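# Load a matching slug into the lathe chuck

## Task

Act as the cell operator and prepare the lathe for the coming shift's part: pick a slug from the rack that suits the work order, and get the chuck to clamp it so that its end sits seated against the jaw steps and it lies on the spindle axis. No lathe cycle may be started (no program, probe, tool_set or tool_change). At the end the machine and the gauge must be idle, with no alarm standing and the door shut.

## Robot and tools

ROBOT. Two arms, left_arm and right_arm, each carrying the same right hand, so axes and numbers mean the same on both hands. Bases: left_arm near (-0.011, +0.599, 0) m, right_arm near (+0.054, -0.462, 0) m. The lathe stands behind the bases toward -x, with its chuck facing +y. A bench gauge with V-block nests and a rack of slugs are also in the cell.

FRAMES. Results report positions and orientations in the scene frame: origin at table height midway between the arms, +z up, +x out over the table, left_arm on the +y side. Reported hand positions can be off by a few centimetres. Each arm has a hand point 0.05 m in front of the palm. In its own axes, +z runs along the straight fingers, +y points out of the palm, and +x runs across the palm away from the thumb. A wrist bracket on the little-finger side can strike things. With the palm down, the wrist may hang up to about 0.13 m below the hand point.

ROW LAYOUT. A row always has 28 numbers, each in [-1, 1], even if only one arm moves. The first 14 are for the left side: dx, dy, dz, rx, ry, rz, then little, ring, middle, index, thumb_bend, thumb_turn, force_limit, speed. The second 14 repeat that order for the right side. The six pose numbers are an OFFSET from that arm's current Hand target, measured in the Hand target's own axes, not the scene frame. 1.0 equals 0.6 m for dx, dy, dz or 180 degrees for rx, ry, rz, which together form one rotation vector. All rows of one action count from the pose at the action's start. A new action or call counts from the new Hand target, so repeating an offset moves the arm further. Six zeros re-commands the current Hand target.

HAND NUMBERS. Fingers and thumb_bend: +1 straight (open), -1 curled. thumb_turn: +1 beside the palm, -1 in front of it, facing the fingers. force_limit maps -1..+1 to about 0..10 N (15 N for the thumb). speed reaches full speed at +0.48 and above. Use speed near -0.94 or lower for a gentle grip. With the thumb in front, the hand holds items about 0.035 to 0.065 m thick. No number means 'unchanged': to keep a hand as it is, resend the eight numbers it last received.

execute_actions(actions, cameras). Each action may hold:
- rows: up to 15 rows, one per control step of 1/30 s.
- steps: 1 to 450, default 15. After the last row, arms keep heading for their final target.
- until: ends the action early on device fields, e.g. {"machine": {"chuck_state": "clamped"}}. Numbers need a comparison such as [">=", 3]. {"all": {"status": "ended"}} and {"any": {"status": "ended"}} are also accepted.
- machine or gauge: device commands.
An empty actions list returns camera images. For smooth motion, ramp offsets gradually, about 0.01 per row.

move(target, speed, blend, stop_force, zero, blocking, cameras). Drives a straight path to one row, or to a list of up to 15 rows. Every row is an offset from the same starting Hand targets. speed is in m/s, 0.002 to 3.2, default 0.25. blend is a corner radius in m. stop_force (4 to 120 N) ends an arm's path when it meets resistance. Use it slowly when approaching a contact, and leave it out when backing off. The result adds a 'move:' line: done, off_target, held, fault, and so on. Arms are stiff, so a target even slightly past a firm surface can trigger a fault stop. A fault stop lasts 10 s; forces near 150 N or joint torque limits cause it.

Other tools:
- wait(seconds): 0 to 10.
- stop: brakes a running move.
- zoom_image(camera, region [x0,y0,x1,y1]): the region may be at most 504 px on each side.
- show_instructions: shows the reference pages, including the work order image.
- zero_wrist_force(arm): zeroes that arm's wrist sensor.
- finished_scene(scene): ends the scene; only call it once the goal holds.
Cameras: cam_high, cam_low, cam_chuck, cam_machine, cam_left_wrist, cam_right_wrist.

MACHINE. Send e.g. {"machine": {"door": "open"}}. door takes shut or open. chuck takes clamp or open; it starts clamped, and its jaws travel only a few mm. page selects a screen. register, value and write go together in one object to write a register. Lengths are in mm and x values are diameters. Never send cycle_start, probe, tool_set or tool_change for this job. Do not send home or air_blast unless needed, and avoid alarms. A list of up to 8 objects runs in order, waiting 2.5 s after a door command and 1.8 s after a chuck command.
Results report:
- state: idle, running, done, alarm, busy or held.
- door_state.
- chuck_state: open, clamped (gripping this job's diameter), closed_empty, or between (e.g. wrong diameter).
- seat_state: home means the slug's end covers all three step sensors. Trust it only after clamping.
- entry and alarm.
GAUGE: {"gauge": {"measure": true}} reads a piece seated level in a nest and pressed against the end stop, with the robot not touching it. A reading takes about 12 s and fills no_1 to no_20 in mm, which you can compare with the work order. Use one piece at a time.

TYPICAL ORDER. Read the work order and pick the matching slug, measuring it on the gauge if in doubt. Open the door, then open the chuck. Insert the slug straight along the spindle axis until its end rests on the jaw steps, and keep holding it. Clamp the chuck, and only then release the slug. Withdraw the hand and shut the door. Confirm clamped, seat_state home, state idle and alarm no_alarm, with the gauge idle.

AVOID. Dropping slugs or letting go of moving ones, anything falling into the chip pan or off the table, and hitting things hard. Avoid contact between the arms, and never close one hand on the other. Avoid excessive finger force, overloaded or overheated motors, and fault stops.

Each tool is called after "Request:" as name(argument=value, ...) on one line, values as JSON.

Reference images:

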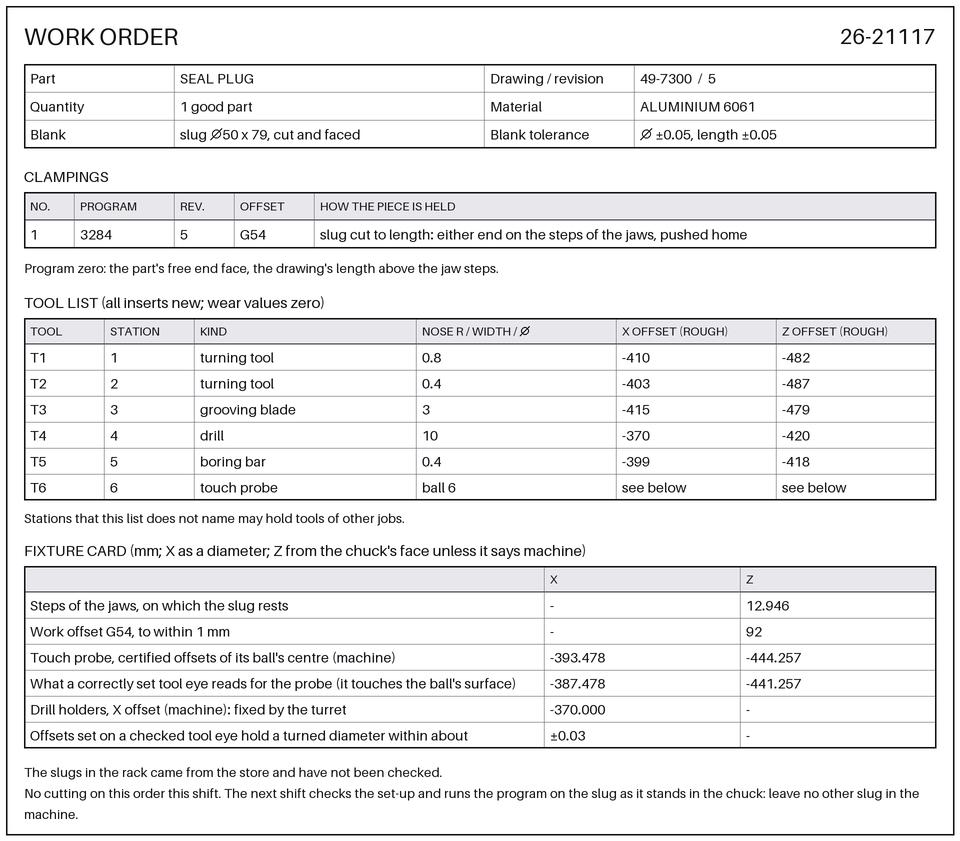

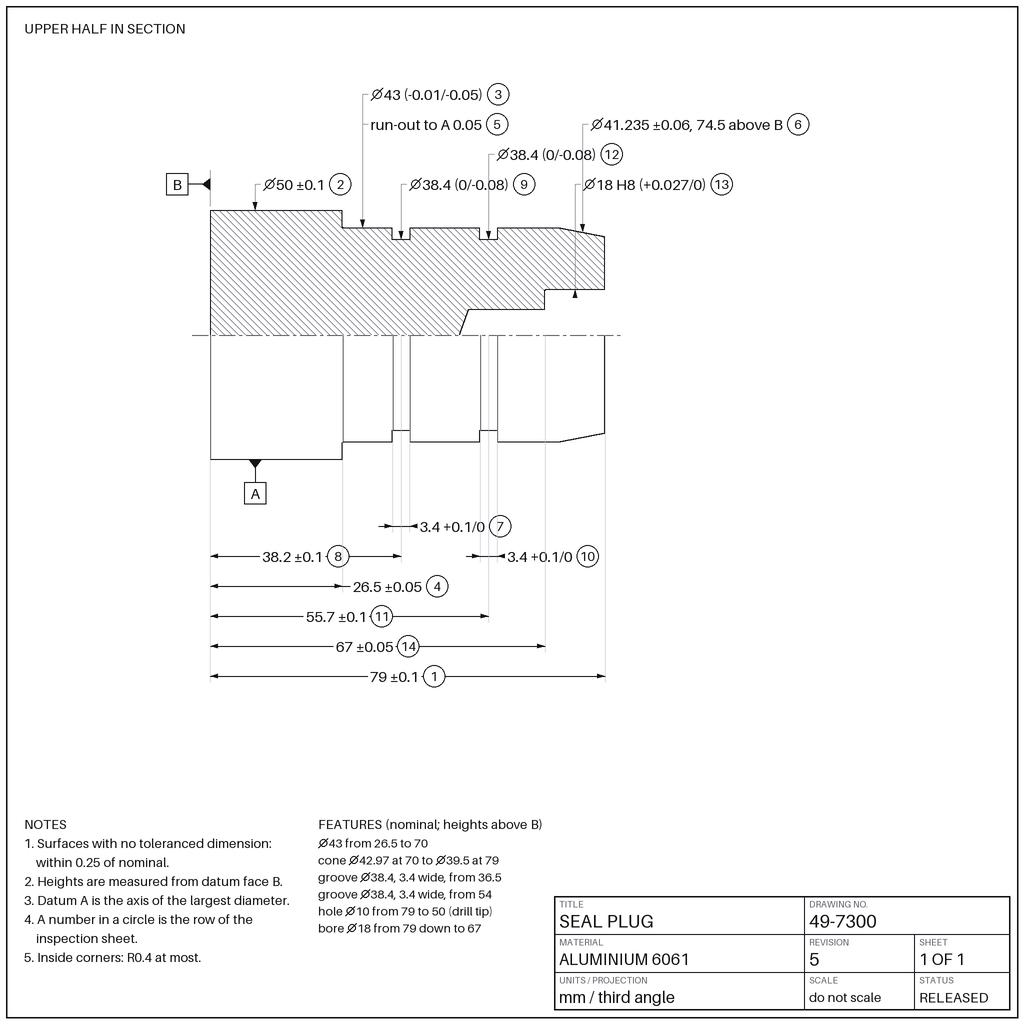

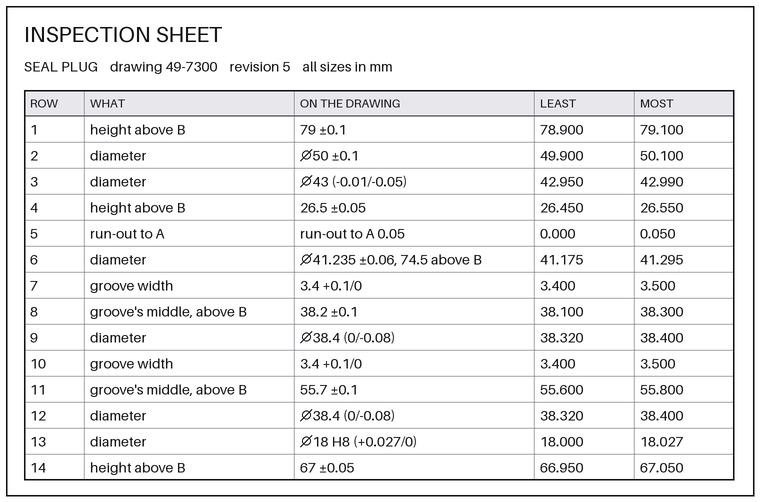

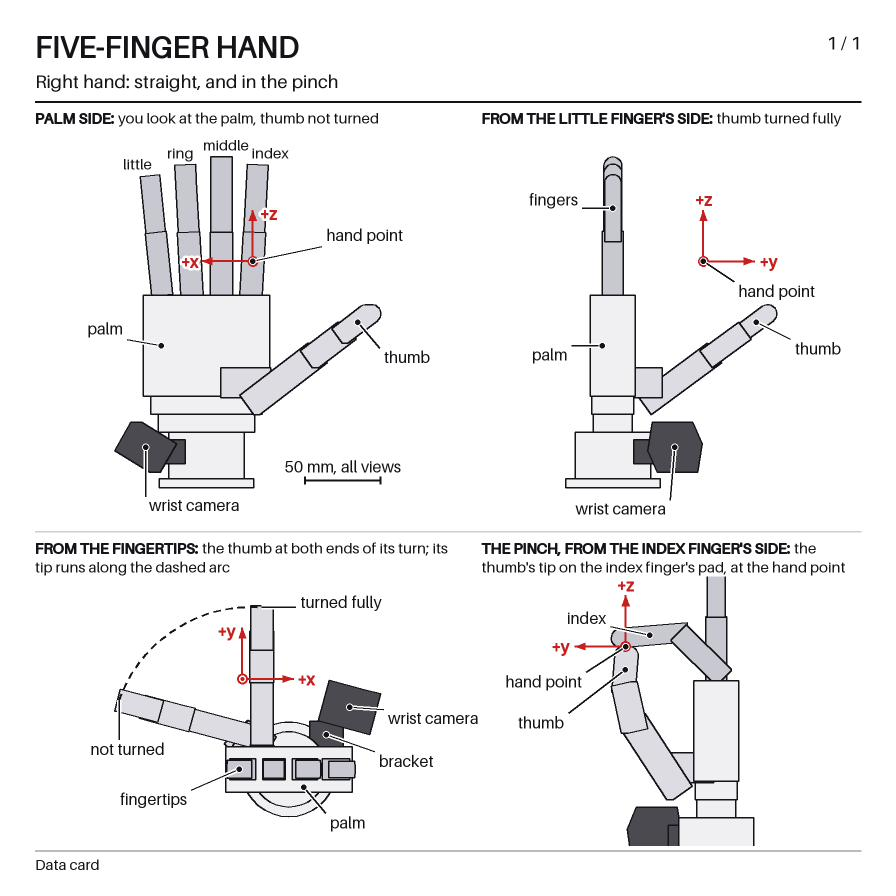

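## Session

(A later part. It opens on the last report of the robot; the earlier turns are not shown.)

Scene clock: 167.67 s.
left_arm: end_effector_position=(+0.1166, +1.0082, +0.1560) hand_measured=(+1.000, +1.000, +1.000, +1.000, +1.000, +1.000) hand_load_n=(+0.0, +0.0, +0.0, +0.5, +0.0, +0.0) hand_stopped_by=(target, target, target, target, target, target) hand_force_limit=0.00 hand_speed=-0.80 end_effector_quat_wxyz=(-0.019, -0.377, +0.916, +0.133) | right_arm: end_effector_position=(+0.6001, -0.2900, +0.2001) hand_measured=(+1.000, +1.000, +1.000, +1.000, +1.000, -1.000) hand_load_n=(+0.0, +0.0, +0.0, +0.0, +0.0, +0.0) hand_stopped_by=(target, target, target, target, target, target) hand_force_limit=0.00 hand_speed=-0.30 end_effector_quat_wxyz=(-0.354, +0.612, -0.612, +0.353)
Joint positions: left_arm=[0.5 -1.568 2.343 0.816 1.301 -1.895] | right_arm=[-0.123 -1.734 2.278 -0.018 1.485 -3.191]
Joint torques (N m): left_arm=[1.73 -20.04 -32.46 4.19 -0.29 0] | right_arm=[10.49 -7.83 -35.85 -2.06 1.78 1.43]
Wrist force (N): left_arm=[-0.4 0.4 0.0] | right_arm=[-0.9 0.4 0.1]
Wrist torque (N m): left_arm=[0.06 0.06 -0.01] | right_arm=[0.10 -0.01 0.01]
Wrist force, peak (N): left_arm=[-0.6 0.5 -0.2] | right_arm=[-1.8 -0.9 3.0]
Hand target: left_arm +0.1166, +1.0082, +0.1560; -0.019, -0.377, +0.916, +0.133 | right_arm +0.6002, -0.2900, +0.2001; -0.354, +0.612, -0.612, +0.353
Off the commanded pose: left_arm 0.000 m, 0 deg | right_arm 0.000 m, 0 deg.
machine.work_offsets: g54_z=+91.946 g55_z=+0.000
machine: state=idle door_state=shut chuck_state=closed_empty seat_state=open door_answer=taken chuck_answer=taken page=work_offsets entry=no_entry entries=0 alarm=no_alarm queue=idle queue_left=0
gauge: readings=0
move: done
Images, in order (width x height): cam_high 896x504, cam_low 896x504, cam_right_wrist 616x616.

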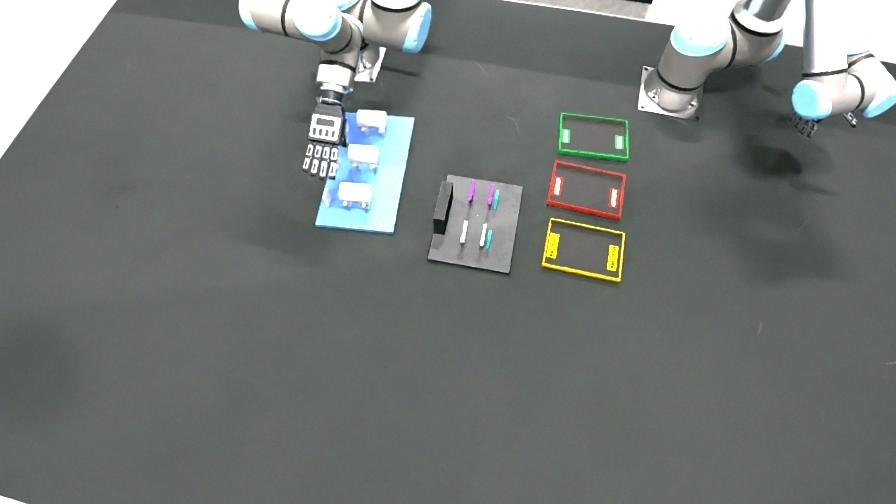

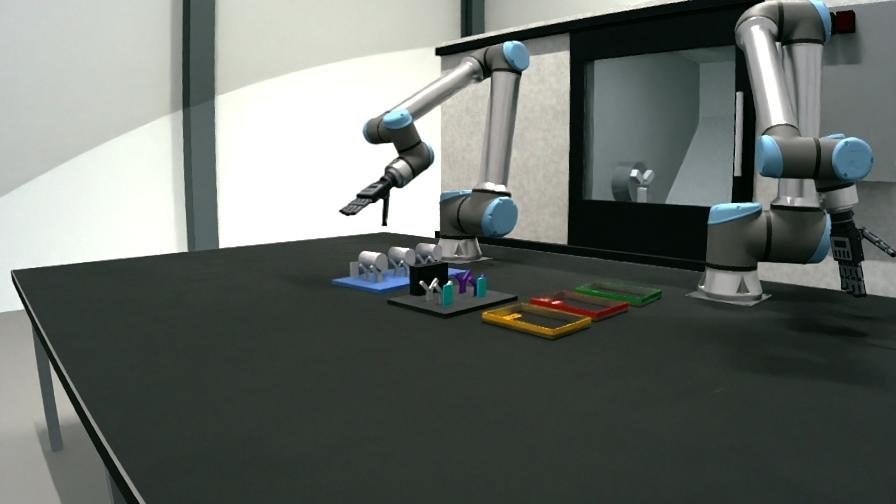

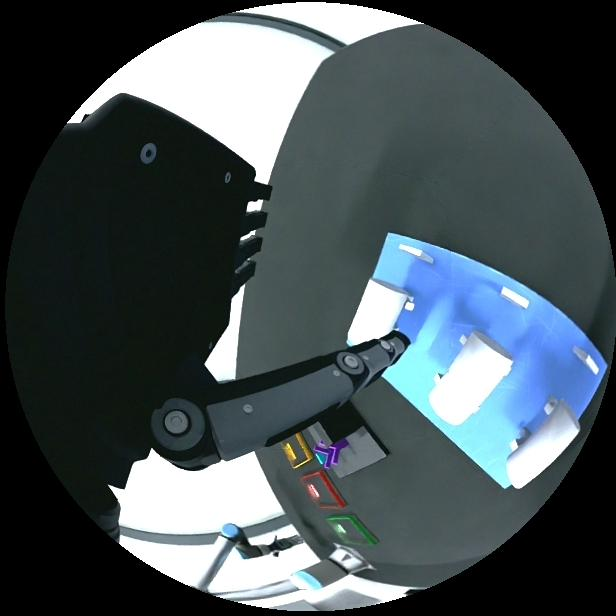

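Request:
move(target=[0,0,0,0,0,0,1,1,1,1,1,1,0,-0.8, -0.0117,0.120,0.0895,0,0,0,1,1,1,1,1,-1,0,-0.3], speed=0.1, cameras=["cam_high","cam_low","cam_right_wrist"])

Request:
zoom_image(camera="cam_high", region=[300, 150, 420, 270])

Request:
zoom_image(camera="cam_low", region=[320, 180, 440, 300])

Request:
zoom_image(camera="cam_right_wrist", region=[200, 200, 450, 450])

Scene clock: 207.47 s.
left_arm: end_effector_position=(+0.1166, +1.0082, +0.1560) hand_measured=(+1.000, +1.000, +1.000, +1.000, +1.000, +1.000) hand_load_n=(+0.0, +0.0, -0.5, +0.0, +0.0, +0.0) hand_stopped_by=(target, target, target, target, target, target) hand_force_limit=0.00 hand_speed=-0.80 end_effector_quat_wxyz=(-0.019, -0.377, +0.916, +0.133) | right_arm: end_effector_position=(+0.6105, -0.2829, +0.1109) hand_measured=(+1.000, +1.000, +1.000, +1.000, +1.000, -1.000) hand_load_n=(+0.0, +0.0, +0.0, +0.0, +0.0, +0.0) hand_stopped_by=(target, target, target, target, target, target) hand_force_limit=0.00 hand_speed=-0.30 end_effector_quat_wxyz=(-0.354, +0.612, -0.613, +0.353)
Joint positions: left_arm=[0.5 -1.568 2.343 0.816 1.301 -1.895] | right_arm=[-0.099 -1.59 2.348 -0.233 1.506 -3.179]
Joint torques (N m): left_arm=[1.73 -19.78 -33.36 4.1 -0.21 0.33] | right_arm=[-10.94 -16.43 -36.86 -2.09 -2.21 -1.09]
Wrist force (N): left_arm=[-0.4 0.0 0.1] | right_arm=[-0.8 0.3 0.0]
Wrist torque (N m): left_arm=[0.01 0.05 -0.02] | right_arm=[0.14 -0.02 0.03]
Wrist force, peak (N): left_arm=[-0.4 0.8 0.3] | right_arm=[-1.2 0.9 1.0]
Hand target: left_arm +0.1166, +1.0082, +0.1560; -0.019, -0.377, +0.916, +0.133 | right_arm +0.6107, -0.2830, +0.1109; -0.354, +0.612, -0.612, +0.353
Off the commanded pose: left_arm 0.000 m, 0 deg | right_arm 0.000 m, 0 deg.
machine.work_offsets: g54_z=+91.946 g55_z=+0.000
machine: state=idle door_state=shut chuck_state=closed_empty seat_state=open door_answer=taken chuck_answer=taken page=work_offsets entry=no_entry entries=0 alarm=no_alarm queue=idle queue_left=0
gauge: readings=0
move: done
Images, in order (width x height): cam_high 896x504, cam_low 896x504, cam_right_wrist 616x616.

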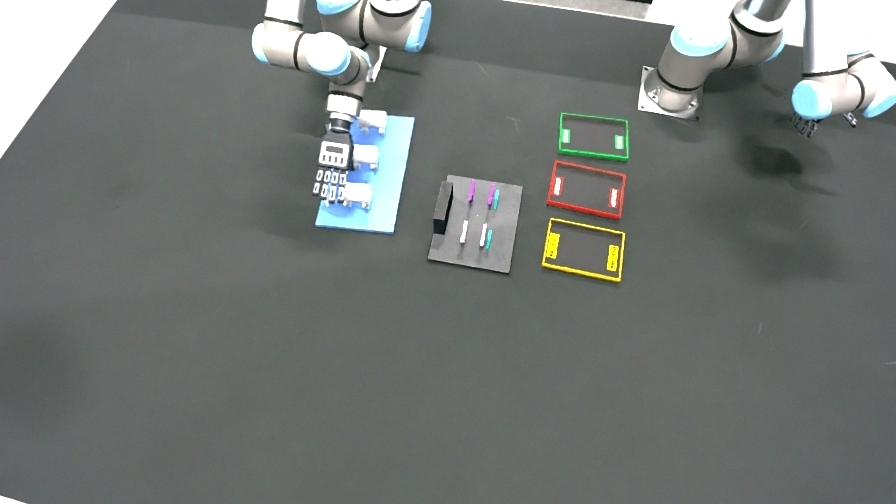

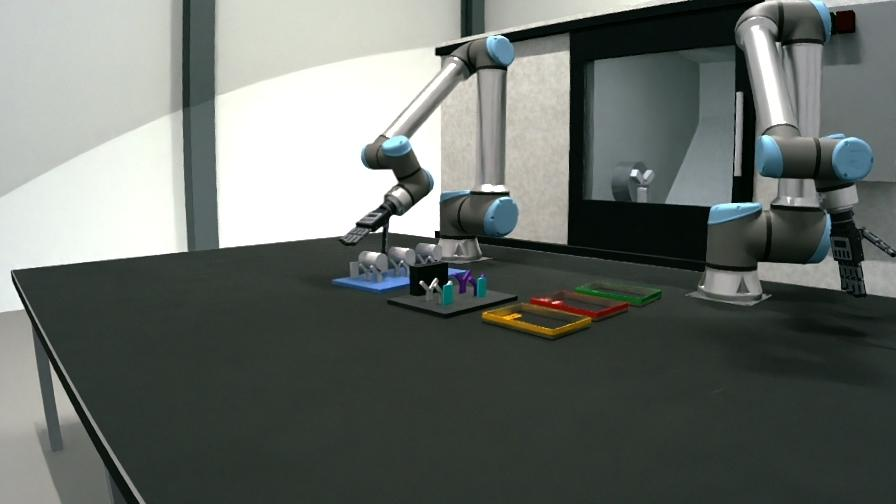

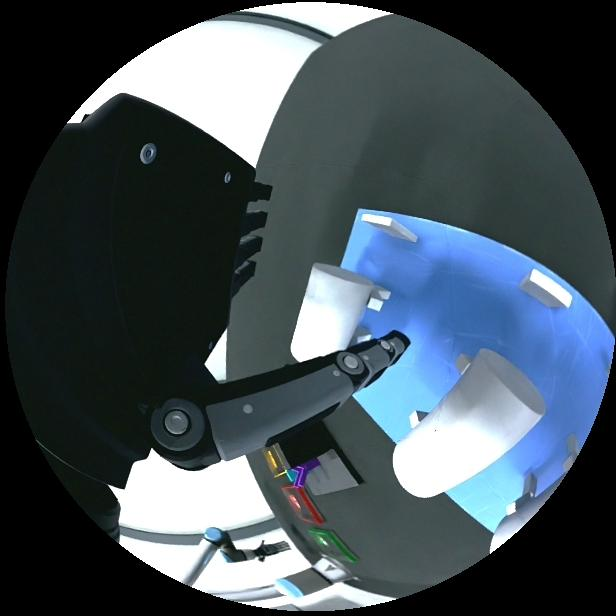

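Scaled by 4.200 from the camera's 896x504 image, which has a finer 1280x720 frame.

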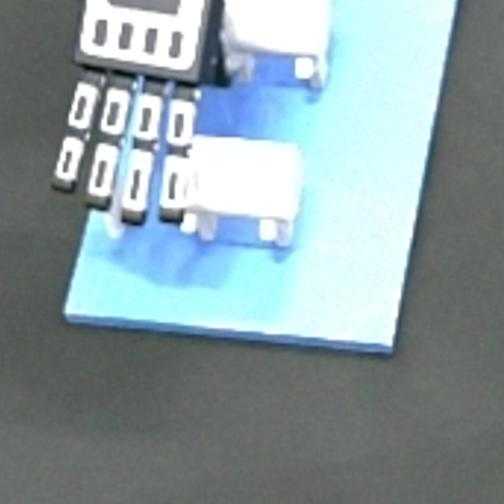

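Scaled by 4.200 from the camera's 896x504 image, which has a finer 1280x720 frame.

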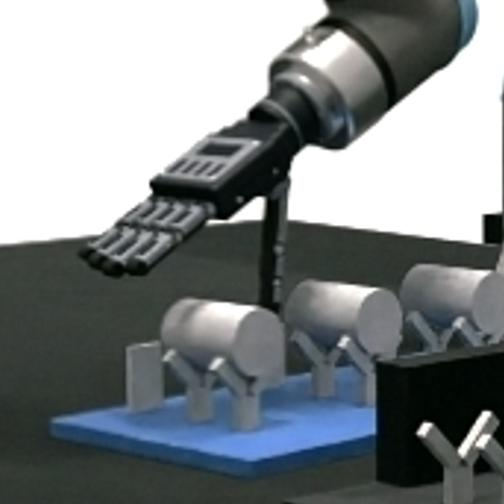

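Scaled by 2.016 from the camera's 616x616 image, which has a finer 880x880 frame.

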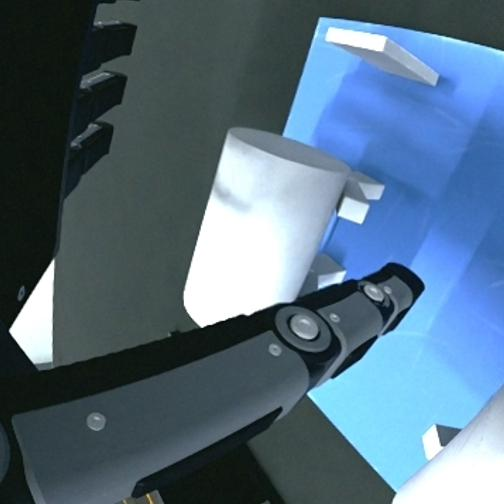

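Request:
move(target=[0,0,0,0,0,0,1,1,1,1,1,1,0,-0.8, -0.0267,0.0365,0.0235,0,0,0,1,1,1,1,1,-1,0,-0.3], speed=0.05, stop_force=8, cameras=["cam_high","cam_low","cam_right_wrist"])

Request:
zoom_image(camera="cam_high", region=[300, 150, 420, 270])

Request:
zoom_image(camera="cam_low", region=[320, 200, 440, 320])

Request:
zoom_image(camera="cam_right_wrist", region=[200, 200, 450, 450])

Scene clock: 261.60 s.
left_arm: end_effector_position=(+0.1166, +1.0082, +0.1560) hand_measured=(+1.000, +1.000, +1.000, +1.000, +1.000, +1.000) hand_load_n=(+0.0, +0.0, +0.0, +0.0, +0.0, +0.0) hand_stopped_by=(target, target, target, target, target, target) hand_force_limit=0.00 hand_speed=-0.80 end_effector_quat_wxyz=(-0.019, -0.377, +0.916, +0.133) | right_arm: end_effector_position=(+0.6119, -0.2670, +0.0849) hand_measured=(+1.000, +1.000, +1.000, +1.000, +1.000, -1.000) hand_load_n=(+0.0, +0.0, -0.5, +0.0, +0.0, +0.0) hand_stopped_by=(target, target, target, target, target, target) hand_force_limit=0.00 hand_speed=-0.30 end_effector_quat_wxyz=(-0.354, +0.612, -0.612, +0.353)
Joint positions: left_arm=[0.5 -1.568 2.343 0.816 1.301 -1.895] | right_arm=[-0.053 -1.534 2.356 -0.298 1.546 -3.156]
Joint torques (N m): left_arm=[1.97 -20.64 -35.6 4.4 -0.1 0.04] | right_arm=[-10.35 -44.79 -35.2 -2.16 -2.35 -2.47]
Wrist force (N): left_arm=[-0.4 0.2 -0.1] | right_arm=[-0.5 0.2 0.1]
Wrist torque (N m): left_arm=[0.04 0.06 -0.02] | right_arm=[0.10 -0.06 0.03]
Wrist force, peak (N): left_arm=[-0.6 0.4 -0.4] | right_arm=[-1.1 0.6 0.4]
Hand target: left_arm +0.1166, +1.0082, +0.1560; -0.019, -0.377, +0.916, +0.133 | right_arm +0.6119, -0.2670, +0.0849; -0.354, +0.612, -0.612, +0.353
Off the commanded pose: left_arm 0.000 m, 0 deg | right_arm 0.000 m, 0 deg.
machine.work_offsets: g54_z=+91.946 g55_z=+0.000
machine: state=idle door_state=shut chuck_state=closed_empty seat_state=open door_answer=taken chuck_answer=taken page=work_offsets entry=no_entry entries=0 alarm=no_alarm queue=idle queue_left=0
gauge: readings=0
move: done
Images, in order (width x height): cam_high 896x504, cam_low 896x504, cam_right_wrist 616x616.

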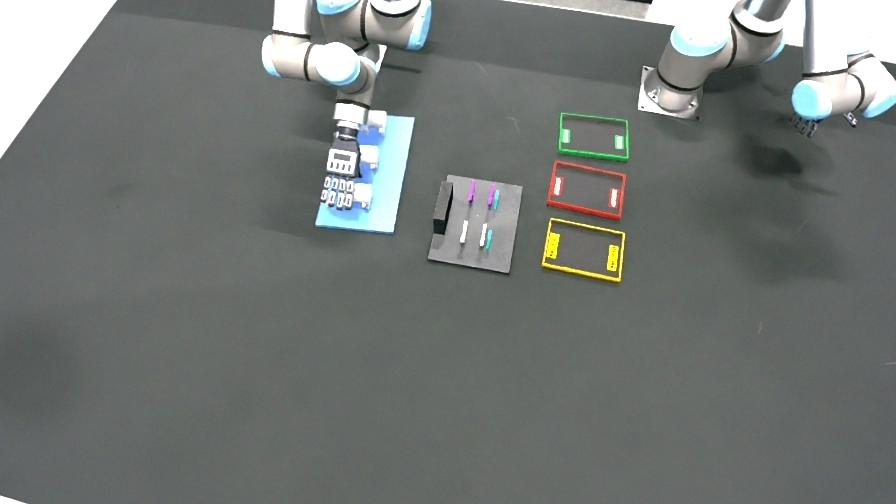

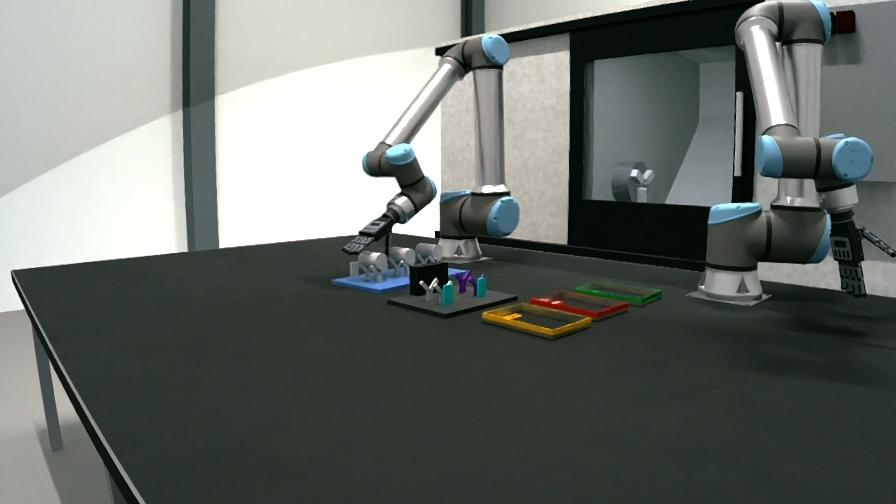

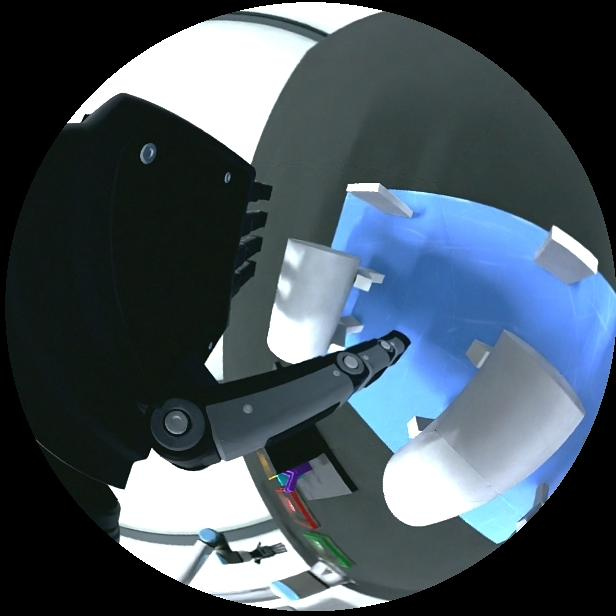

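Scaled by 4.200 from the camera's 896x504 image, which has a finer 1280x720 frame.

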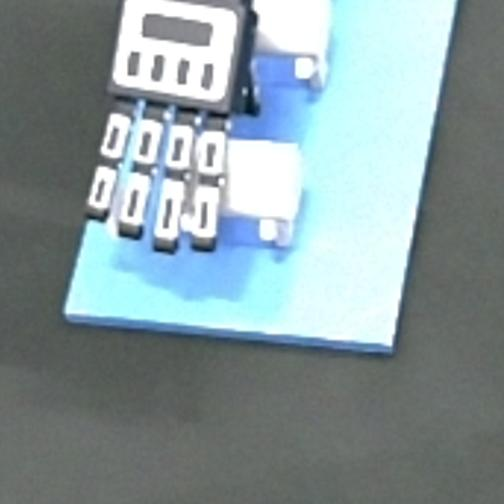

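Scaled by 4.200 from the camera's 896x504 image, which has a finer 1280x720 frame.

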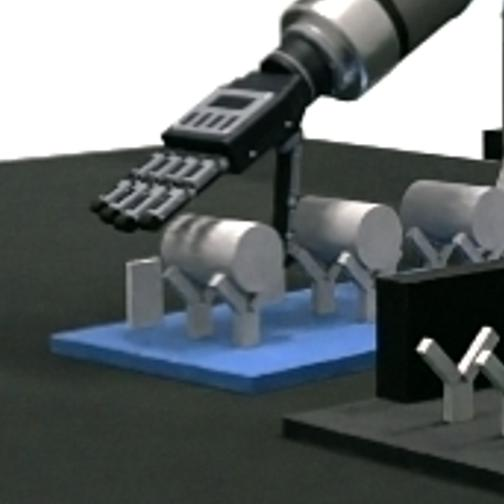

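Scaled by 2.016 from the camera's 616x616 image, which has a finer 880x880 frame.

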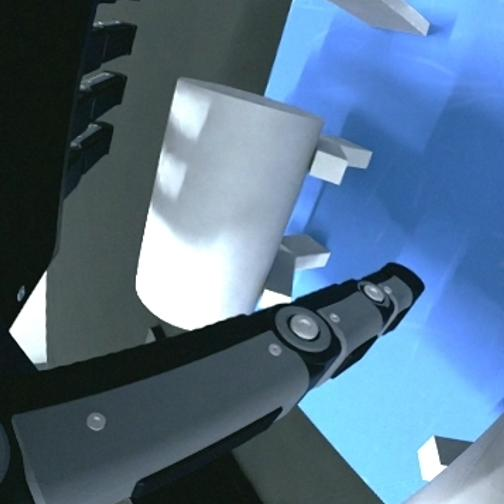

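Request:
move(target=[0,0,0,0,0,0,1,1,1,1,1,1,0,-0.8, 0,0.0244,0.041,0,0,0,1,1,1,1,1,-1,0,-0.3], speed=0.05, stop_force=8, cameras=["cam_high","cam_low","cam_right_wrist"])

Request:
zoom_image(camera="cam_high", region=[300, 150, 420, 270])

Request:
zoom_image(camera="cam_low", region=[320, 200, 440, 320])

Request:
zoom_image(camera="cam_right_wrist", region=[200, 200, 450, 450])

Scene clock: 281.97 s.
left_arm: end_effector_position=(+0.1166, +1.0082, +0.1560) hand_measured=(+1.000, +1.000, +1.000, +1.000, +1.000, +1.000) hand_load_n=(+0.0, +0.0, +0.0, +0.0, +0.0, +0.0) hand_stopped_by=(target, target, target, target, target, target) hand_force_limit=0.00 hand_speed=-0.80 end_effector_quat_wxyz=(-0.019, -0.377, +0.916, +0.133) | right_arm: end_effector_position=(+0.6259, -0.2670, +0.0599) hand_measured=(+1.000, +1.000, +1.000, +1.000, +1.000, -1.000) hand_load_n=(+0.0, +0.0, +0.0, +0.0, +0.0, +0.0) hand_stopped_by=(target, target, target, target, target, target) hand_force_limit=0.00 hand_speed=-0.30 end_effector_quat_wxyz=(-0.354, +0.612, -0.612, +0.353)
Joint positions: left_arm=[0.5 -1.568 2.343 0.816 1.301 -1.895] | right_arm=[-0.051 -1.469 2.35 -0.357 1.547 -3.155]
Joint torques (N m): left_arm=[1.41 -20.32 -35.52 4.21 0 -0.14] | right_arm=[6.1 -35 -15.37 -2.09 1.66 3.13]
Wrist force (N): left_arm=[-0.1 0.1 0.0] | right_arm=[-0.3 0.2 0.1]
Wrist torque (N m): left_arm=[0.02 0.00 -0.01] | right_arm=[0.10 -0.09 0.03]
Wrist force, peak (N): left_arm=[-0.5 0.1 -0.6] | right_arm=[-0.6 1.0 0.8]
Hand target: left_arm +0.1166, +1.0082, +0.1560; -0.019, -0.377, +0.916, +0.133 | right_arm +0.6259, -0.2670, +0.0599; -0.354, +0.612, -0.612, +0.353
Off the commanded pose: left_arm 0.000 m, 0 deg | right_arm 0.000 m, 0 deg.
machine.work_offsets: g54_z=+91.946 g55_z=+0.000
machine: state=idle door_state=shut chuck_state=closed_empty seat_state=open door_answer=taken chuck_answer=taken page=work_offsets entry=no_entry entries=0 alarm=no_alarm queue=idle queue_left=0
gauge: readings=0
move: done
Images, in order (width x height): cam_high 896x504, cam_low 896x504, cam_right_wrist 616x616.

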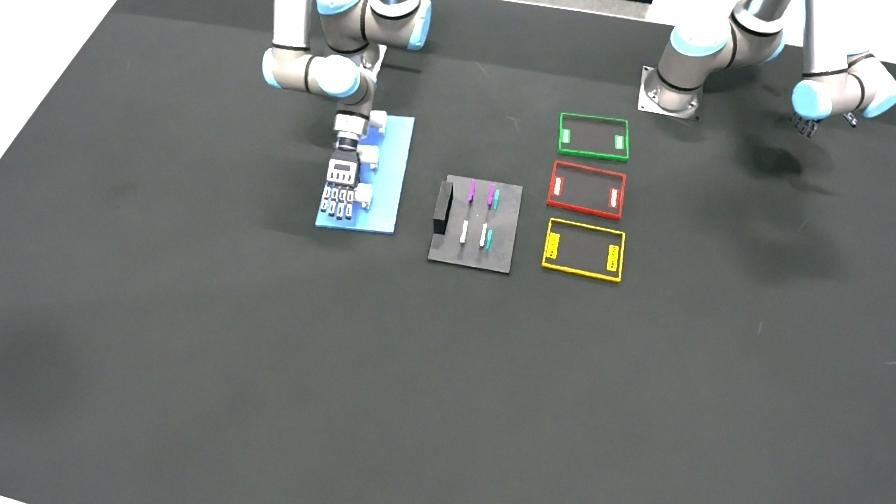

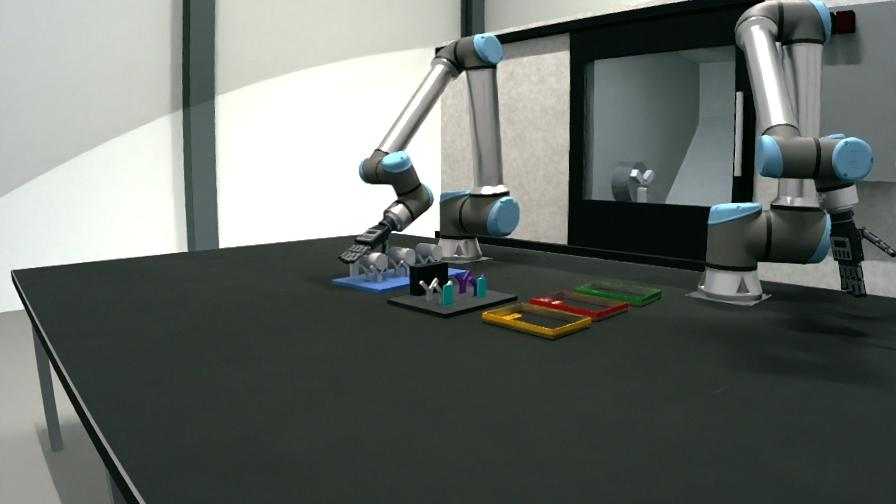

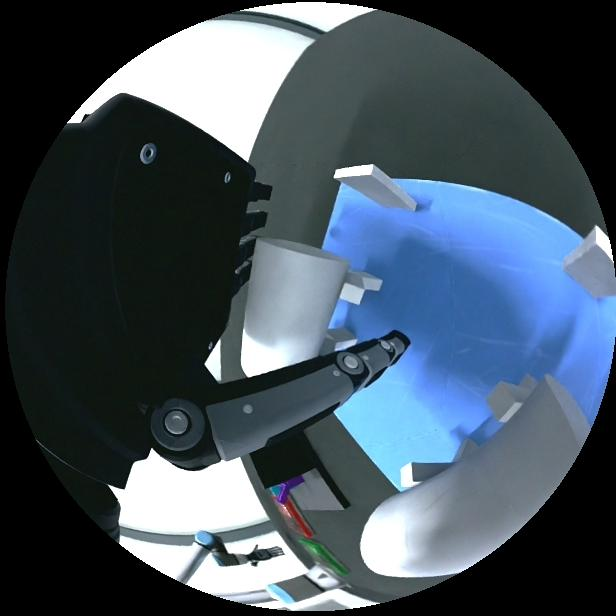

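Scaled by 4.200 from the camera's 896x504 image, which has a finer 1280x720 frame.

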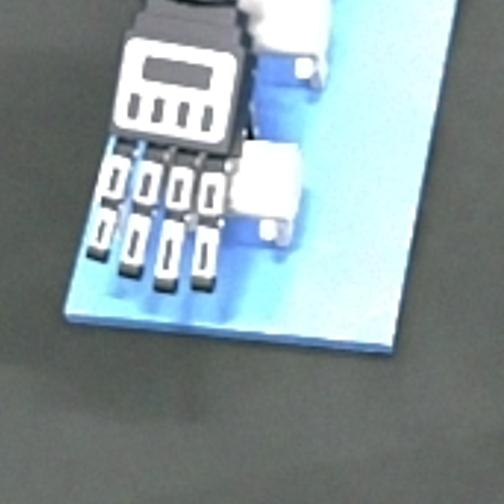

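Scaled by 4.200 from the camera's 896x504 image, which has a finer 1280x720 frame.

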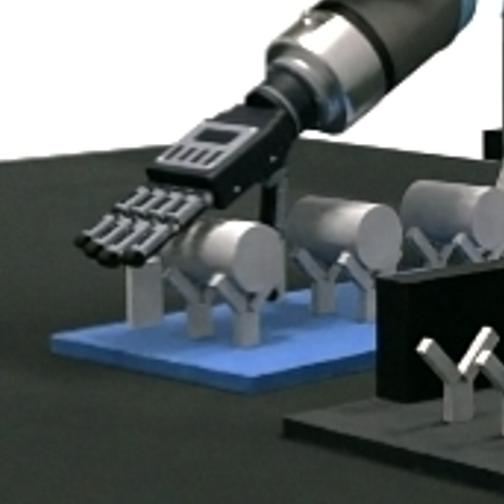

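Scaled by 2.016 from the camera's 616x616 image, which has a finer 880x880 frame.

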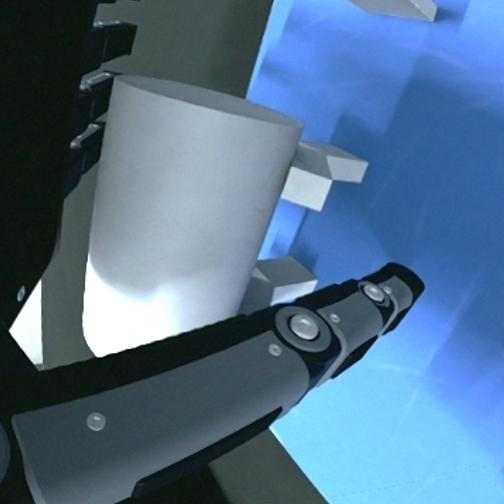

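Request:
move(target=[0,0,0,0,0,0,1,1,1,1,1,1,0,-0.8, -0.0067,0.023,0.0017,0,0,0,1,1,1,1,1,-1,0,-0.3], speed=0.03, stop_force=6, cameras=["cam_high","cam_low","cam_right_wrist"])

Request:
zoom_image(camera="cam_low", region=[320, 200, 440, 320])

Request:
zoom_image(camera="cam_right_wrist", region=[200, 200, 450, 450])

Scene clock: 328.43 s.
left_arm: end_effector_position=(+0.1166, +1.0082, +0.1560) hand_measured=(+1.000, +1.000, +1.000, +1.000, +1.000, +1.000) hand_load_n=(+0.0, +0.0, +0.0, +0.5, +0.0, +0.0) hand_stopped_by=(target, target, target, target, target, target) hand_force_limit=0.00 hand_speed=-0.80 end_effector_quat_wxyz=(-0.019, -0.377, +0.916, +0.133) | right_arm: end_effector_position=(+0.6220, -0.2644, +0.0519) hand_measured=(+1.000, +1.000, +1.000, +1.000, +1.000, -1.000) hand_load_n=(+0.0, +0.0, +0.0, +0.0, +0.0, +0.0) hand_stopped_by=(target, target, target, target, target, target) hand_force_limit=0.00 hand_speed=-0.30 end_effector_quat_wxyz=(-0.354, +0.612, -0.612, +0.353)
Joint positions: left_arm=[0.5 -1.568 2.343 0.816 1.301 -1.895] | right_arm=[-0.045 -1.459 2.36 -0.377 1.552 -3.152]
Joint torques (N m): left_arm=[1.15 -20.14 -35.02 4.25 0.06 0.13] | right_arm=[-9.75 -31.75 -32.05 -2.13 -2.54 -2.47]
Wrist force (N): left_arm=[-0.3 0.3 -0.3] | right_arm=[-1.7 -2.7 -1.1]
Wrist torque (N m): left_arm=[0.07 0.05 -0.02] | right_arm=[-0.11 0.13 -0.13]
Wrist force, peak (N): left_arm=[-0.3 0.8 -0.6] | right_arm=[3.1 -38.3 -26.8]
Hand target: left_arm +0.1166, +1.0082, +0.1560; -0.019, -0.377, +0.916, +0.133 | right_arm +0.6220, -0.2644, +0.0519; -0.354, +0.612, -0.612, +0.353 (not the last commanded pose)
Off the commanded pose: left_arm 0.000 m, 0 deg | right_arm 0.005 m, 0 deg.
machine.work_offsets: g54_z=+91.946 g55_z=+0.000
machine: state=idle door_state=shut chuck_state=closed_empty seat_state=open door_answer=taken chuck_answer=taken page=work_offsets entry=no_entry entries=0 alarm=no_alarm queue=idle queue_left=0
gauge: readings=0
move: contact (right_arm)
Images, in order (width x height): cam_high 896x504, cam_low 896x504, cam_right_wrist 616x616.

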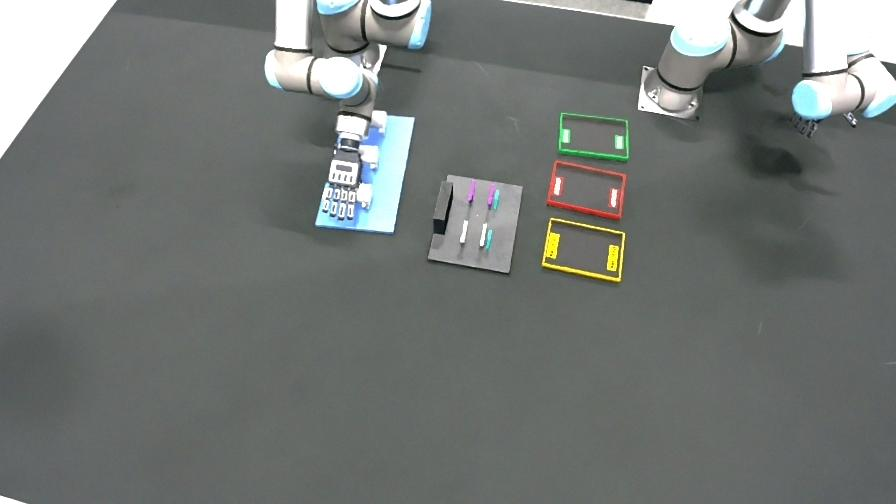

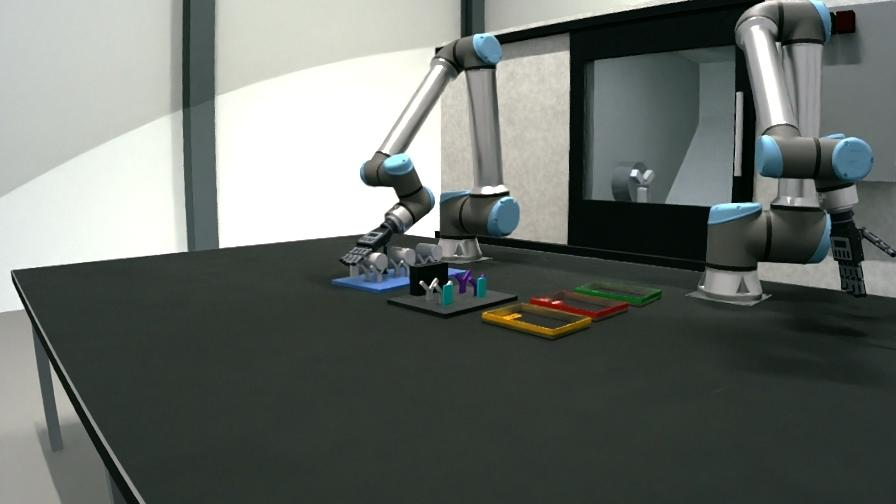

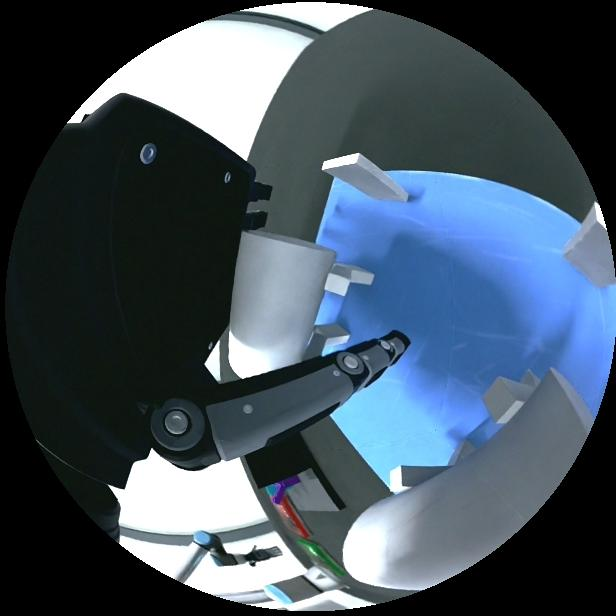

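Scaled by 4.200 from the camera's 896x504 image, which has a finer 1280x720 frame.

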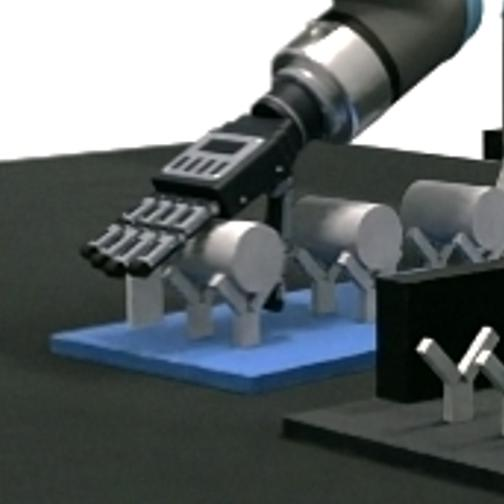

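Scaled by 2.016 from the camera's 616x616 image, which has a finer 880x880 frame.

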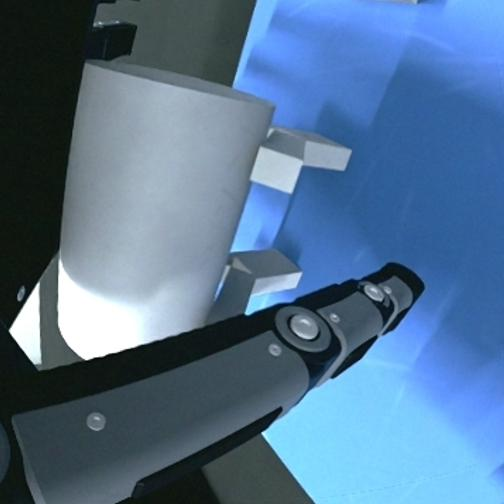

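Request:
move(target=[0,0,0,0,0,0,1,1,1,1,1,1,0,-0.8, 0,-0.0029,-0.0017,0,0,0,1,1,0.0,0.0,0.2,-1,-0.6,-0.85], speed=0.03, cameras=["cam_high","cam_low","cam_right_wrist"])

Request:
zoom_image(camera="cam_low", region=[320, 200, 440, 320])

Request:
zoom_image(camera="cam_right_wrist", region=[200, 200, 450, 450])

Scene clock: 349.00 s.
left_arm: end_effector_position=(+0.1166, +1.0082, +0.1560) hand_measured=(+1.000, +1.000, +1.000, +1.000, +1.000, +1.000) hand_load_n=(+0.0, +0.5, +0.0, +0.0, +0.0, +0.0) hand_stopped_by=(target, target, target, target, target, target) hand_force_limit=0.00 hand_speed=-0.80 end_effector_quat_wxyz=(-0.019, -0.377, +0.916, +0.133) | right_arm: end_effector_position=(+0.6220, -0.2644, +0.0539) hand_measured=(+1.000, +1.000, +0.350, +0.196, +0.236, -1.000) hand_load_n=(+0.0, +0.0, +4.0, +3.0, +3.0, +0.5) hand_stopped_by=(target, target, force, force, force, target) hand_force_limit=-0.60 hand_speed=-0.85 end_effector_quat_wxyz=(-0.354, +0.612, -0.612, +0.353)
Joint positions: left_arm=[0.5 -1.568 2.343 0.816 1.301 -1.895] | right_arm=[-0.045 -1.463 2.359 -0.372 1.552 -3.152]
Joint torques (N m): left_arm=[1.73 -20.21 -35.17 4.25 0.22 0.12] | right_arm=[-1.26 -18.52 -3.3 6.45 -2.31 -2.45]
Wrist force (N): left_arm=[-0.3 0.4 -0.2] | right_arm=[-2.3 -12.4 10.2]
Wrist torque (N m): left_arm=[0.08 0.05 -0.01] | right_arm=[-0.32 -0.09 -0.21]
Wrist force, peak (N): left_arm=[-0.4 0.5 -0.5] | right_arm=[-2.6 -14.4 11.0]
Hand target: left_arm +0.1166, +1.0082, +0.1560; -0.019, -0.377, +0.916, +0.133 | right_arm +0.6220, -0.2644, +0.0539; -0.354, +0.612, -0.612, +0.353
Off the commanded pose: left_arm 0.000 m, 0 deg | right_arm 0.000 m, 0 deg.
machine.work_offsets: g54_z=+91.946 g55_z=+0.000
machine: state=idle door_state=shut chuck_state=closed_empty seat_state=open door_answer=taken chuck_answer=taken page=work_offsets entry=no_entry entries=0 alarm=no_alarm queue=idle queue_left=0
gauge: readings=0
move: done
Images, in order (width x height): cam_high 896x504, cam_low 896x504, cam_right_wrist 616x616.

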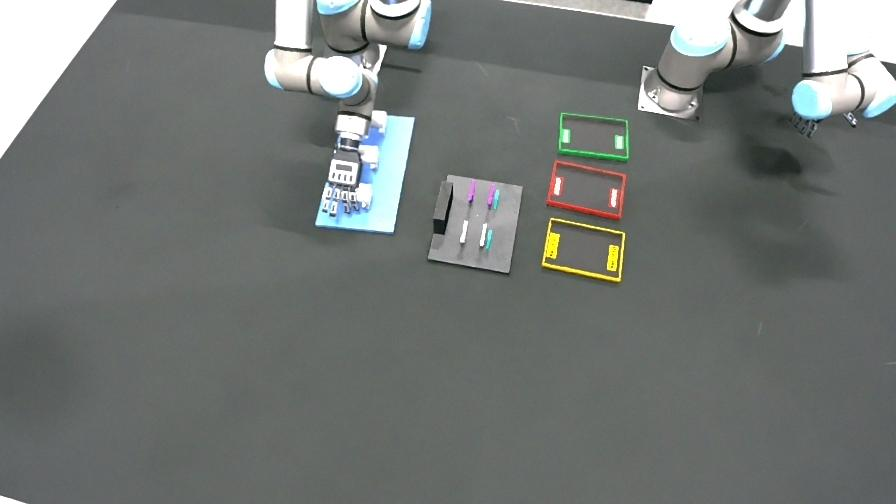

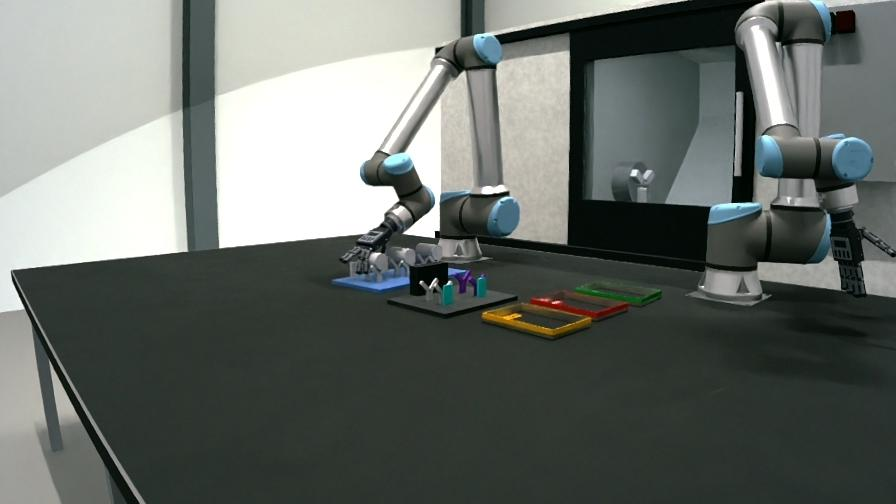

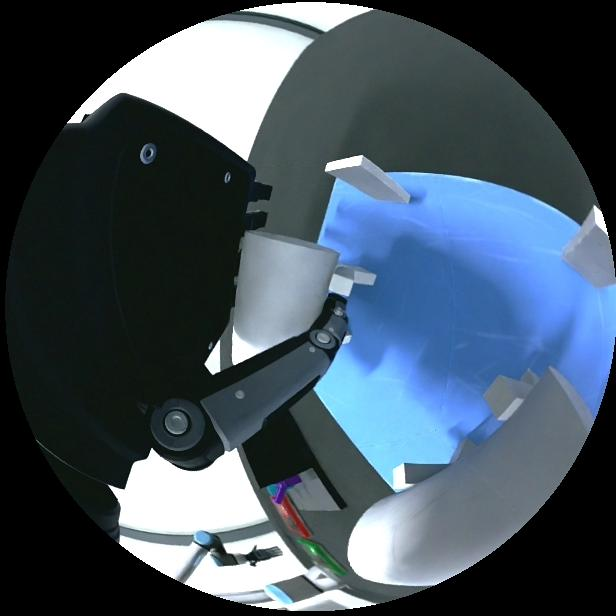

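Scaled by 4.200 from the camera's 896x504 image, which has a finer 1280x720 frame.

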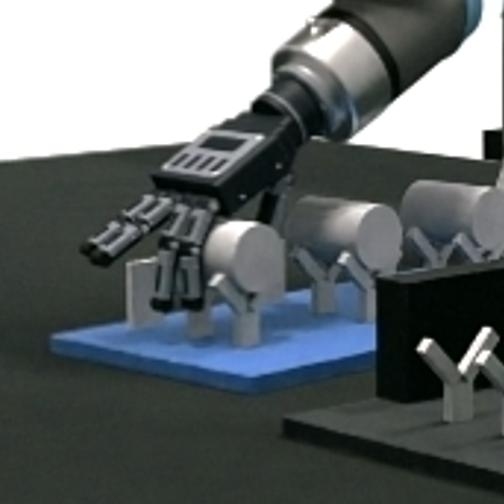

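Scaled by 2.016 from the camera's 616x616 image, which has a finer 880x880 frame.

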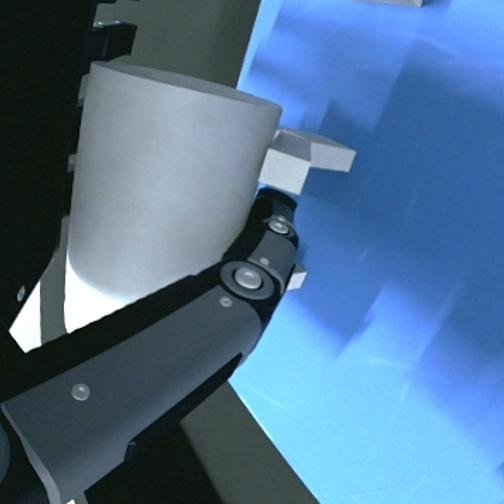

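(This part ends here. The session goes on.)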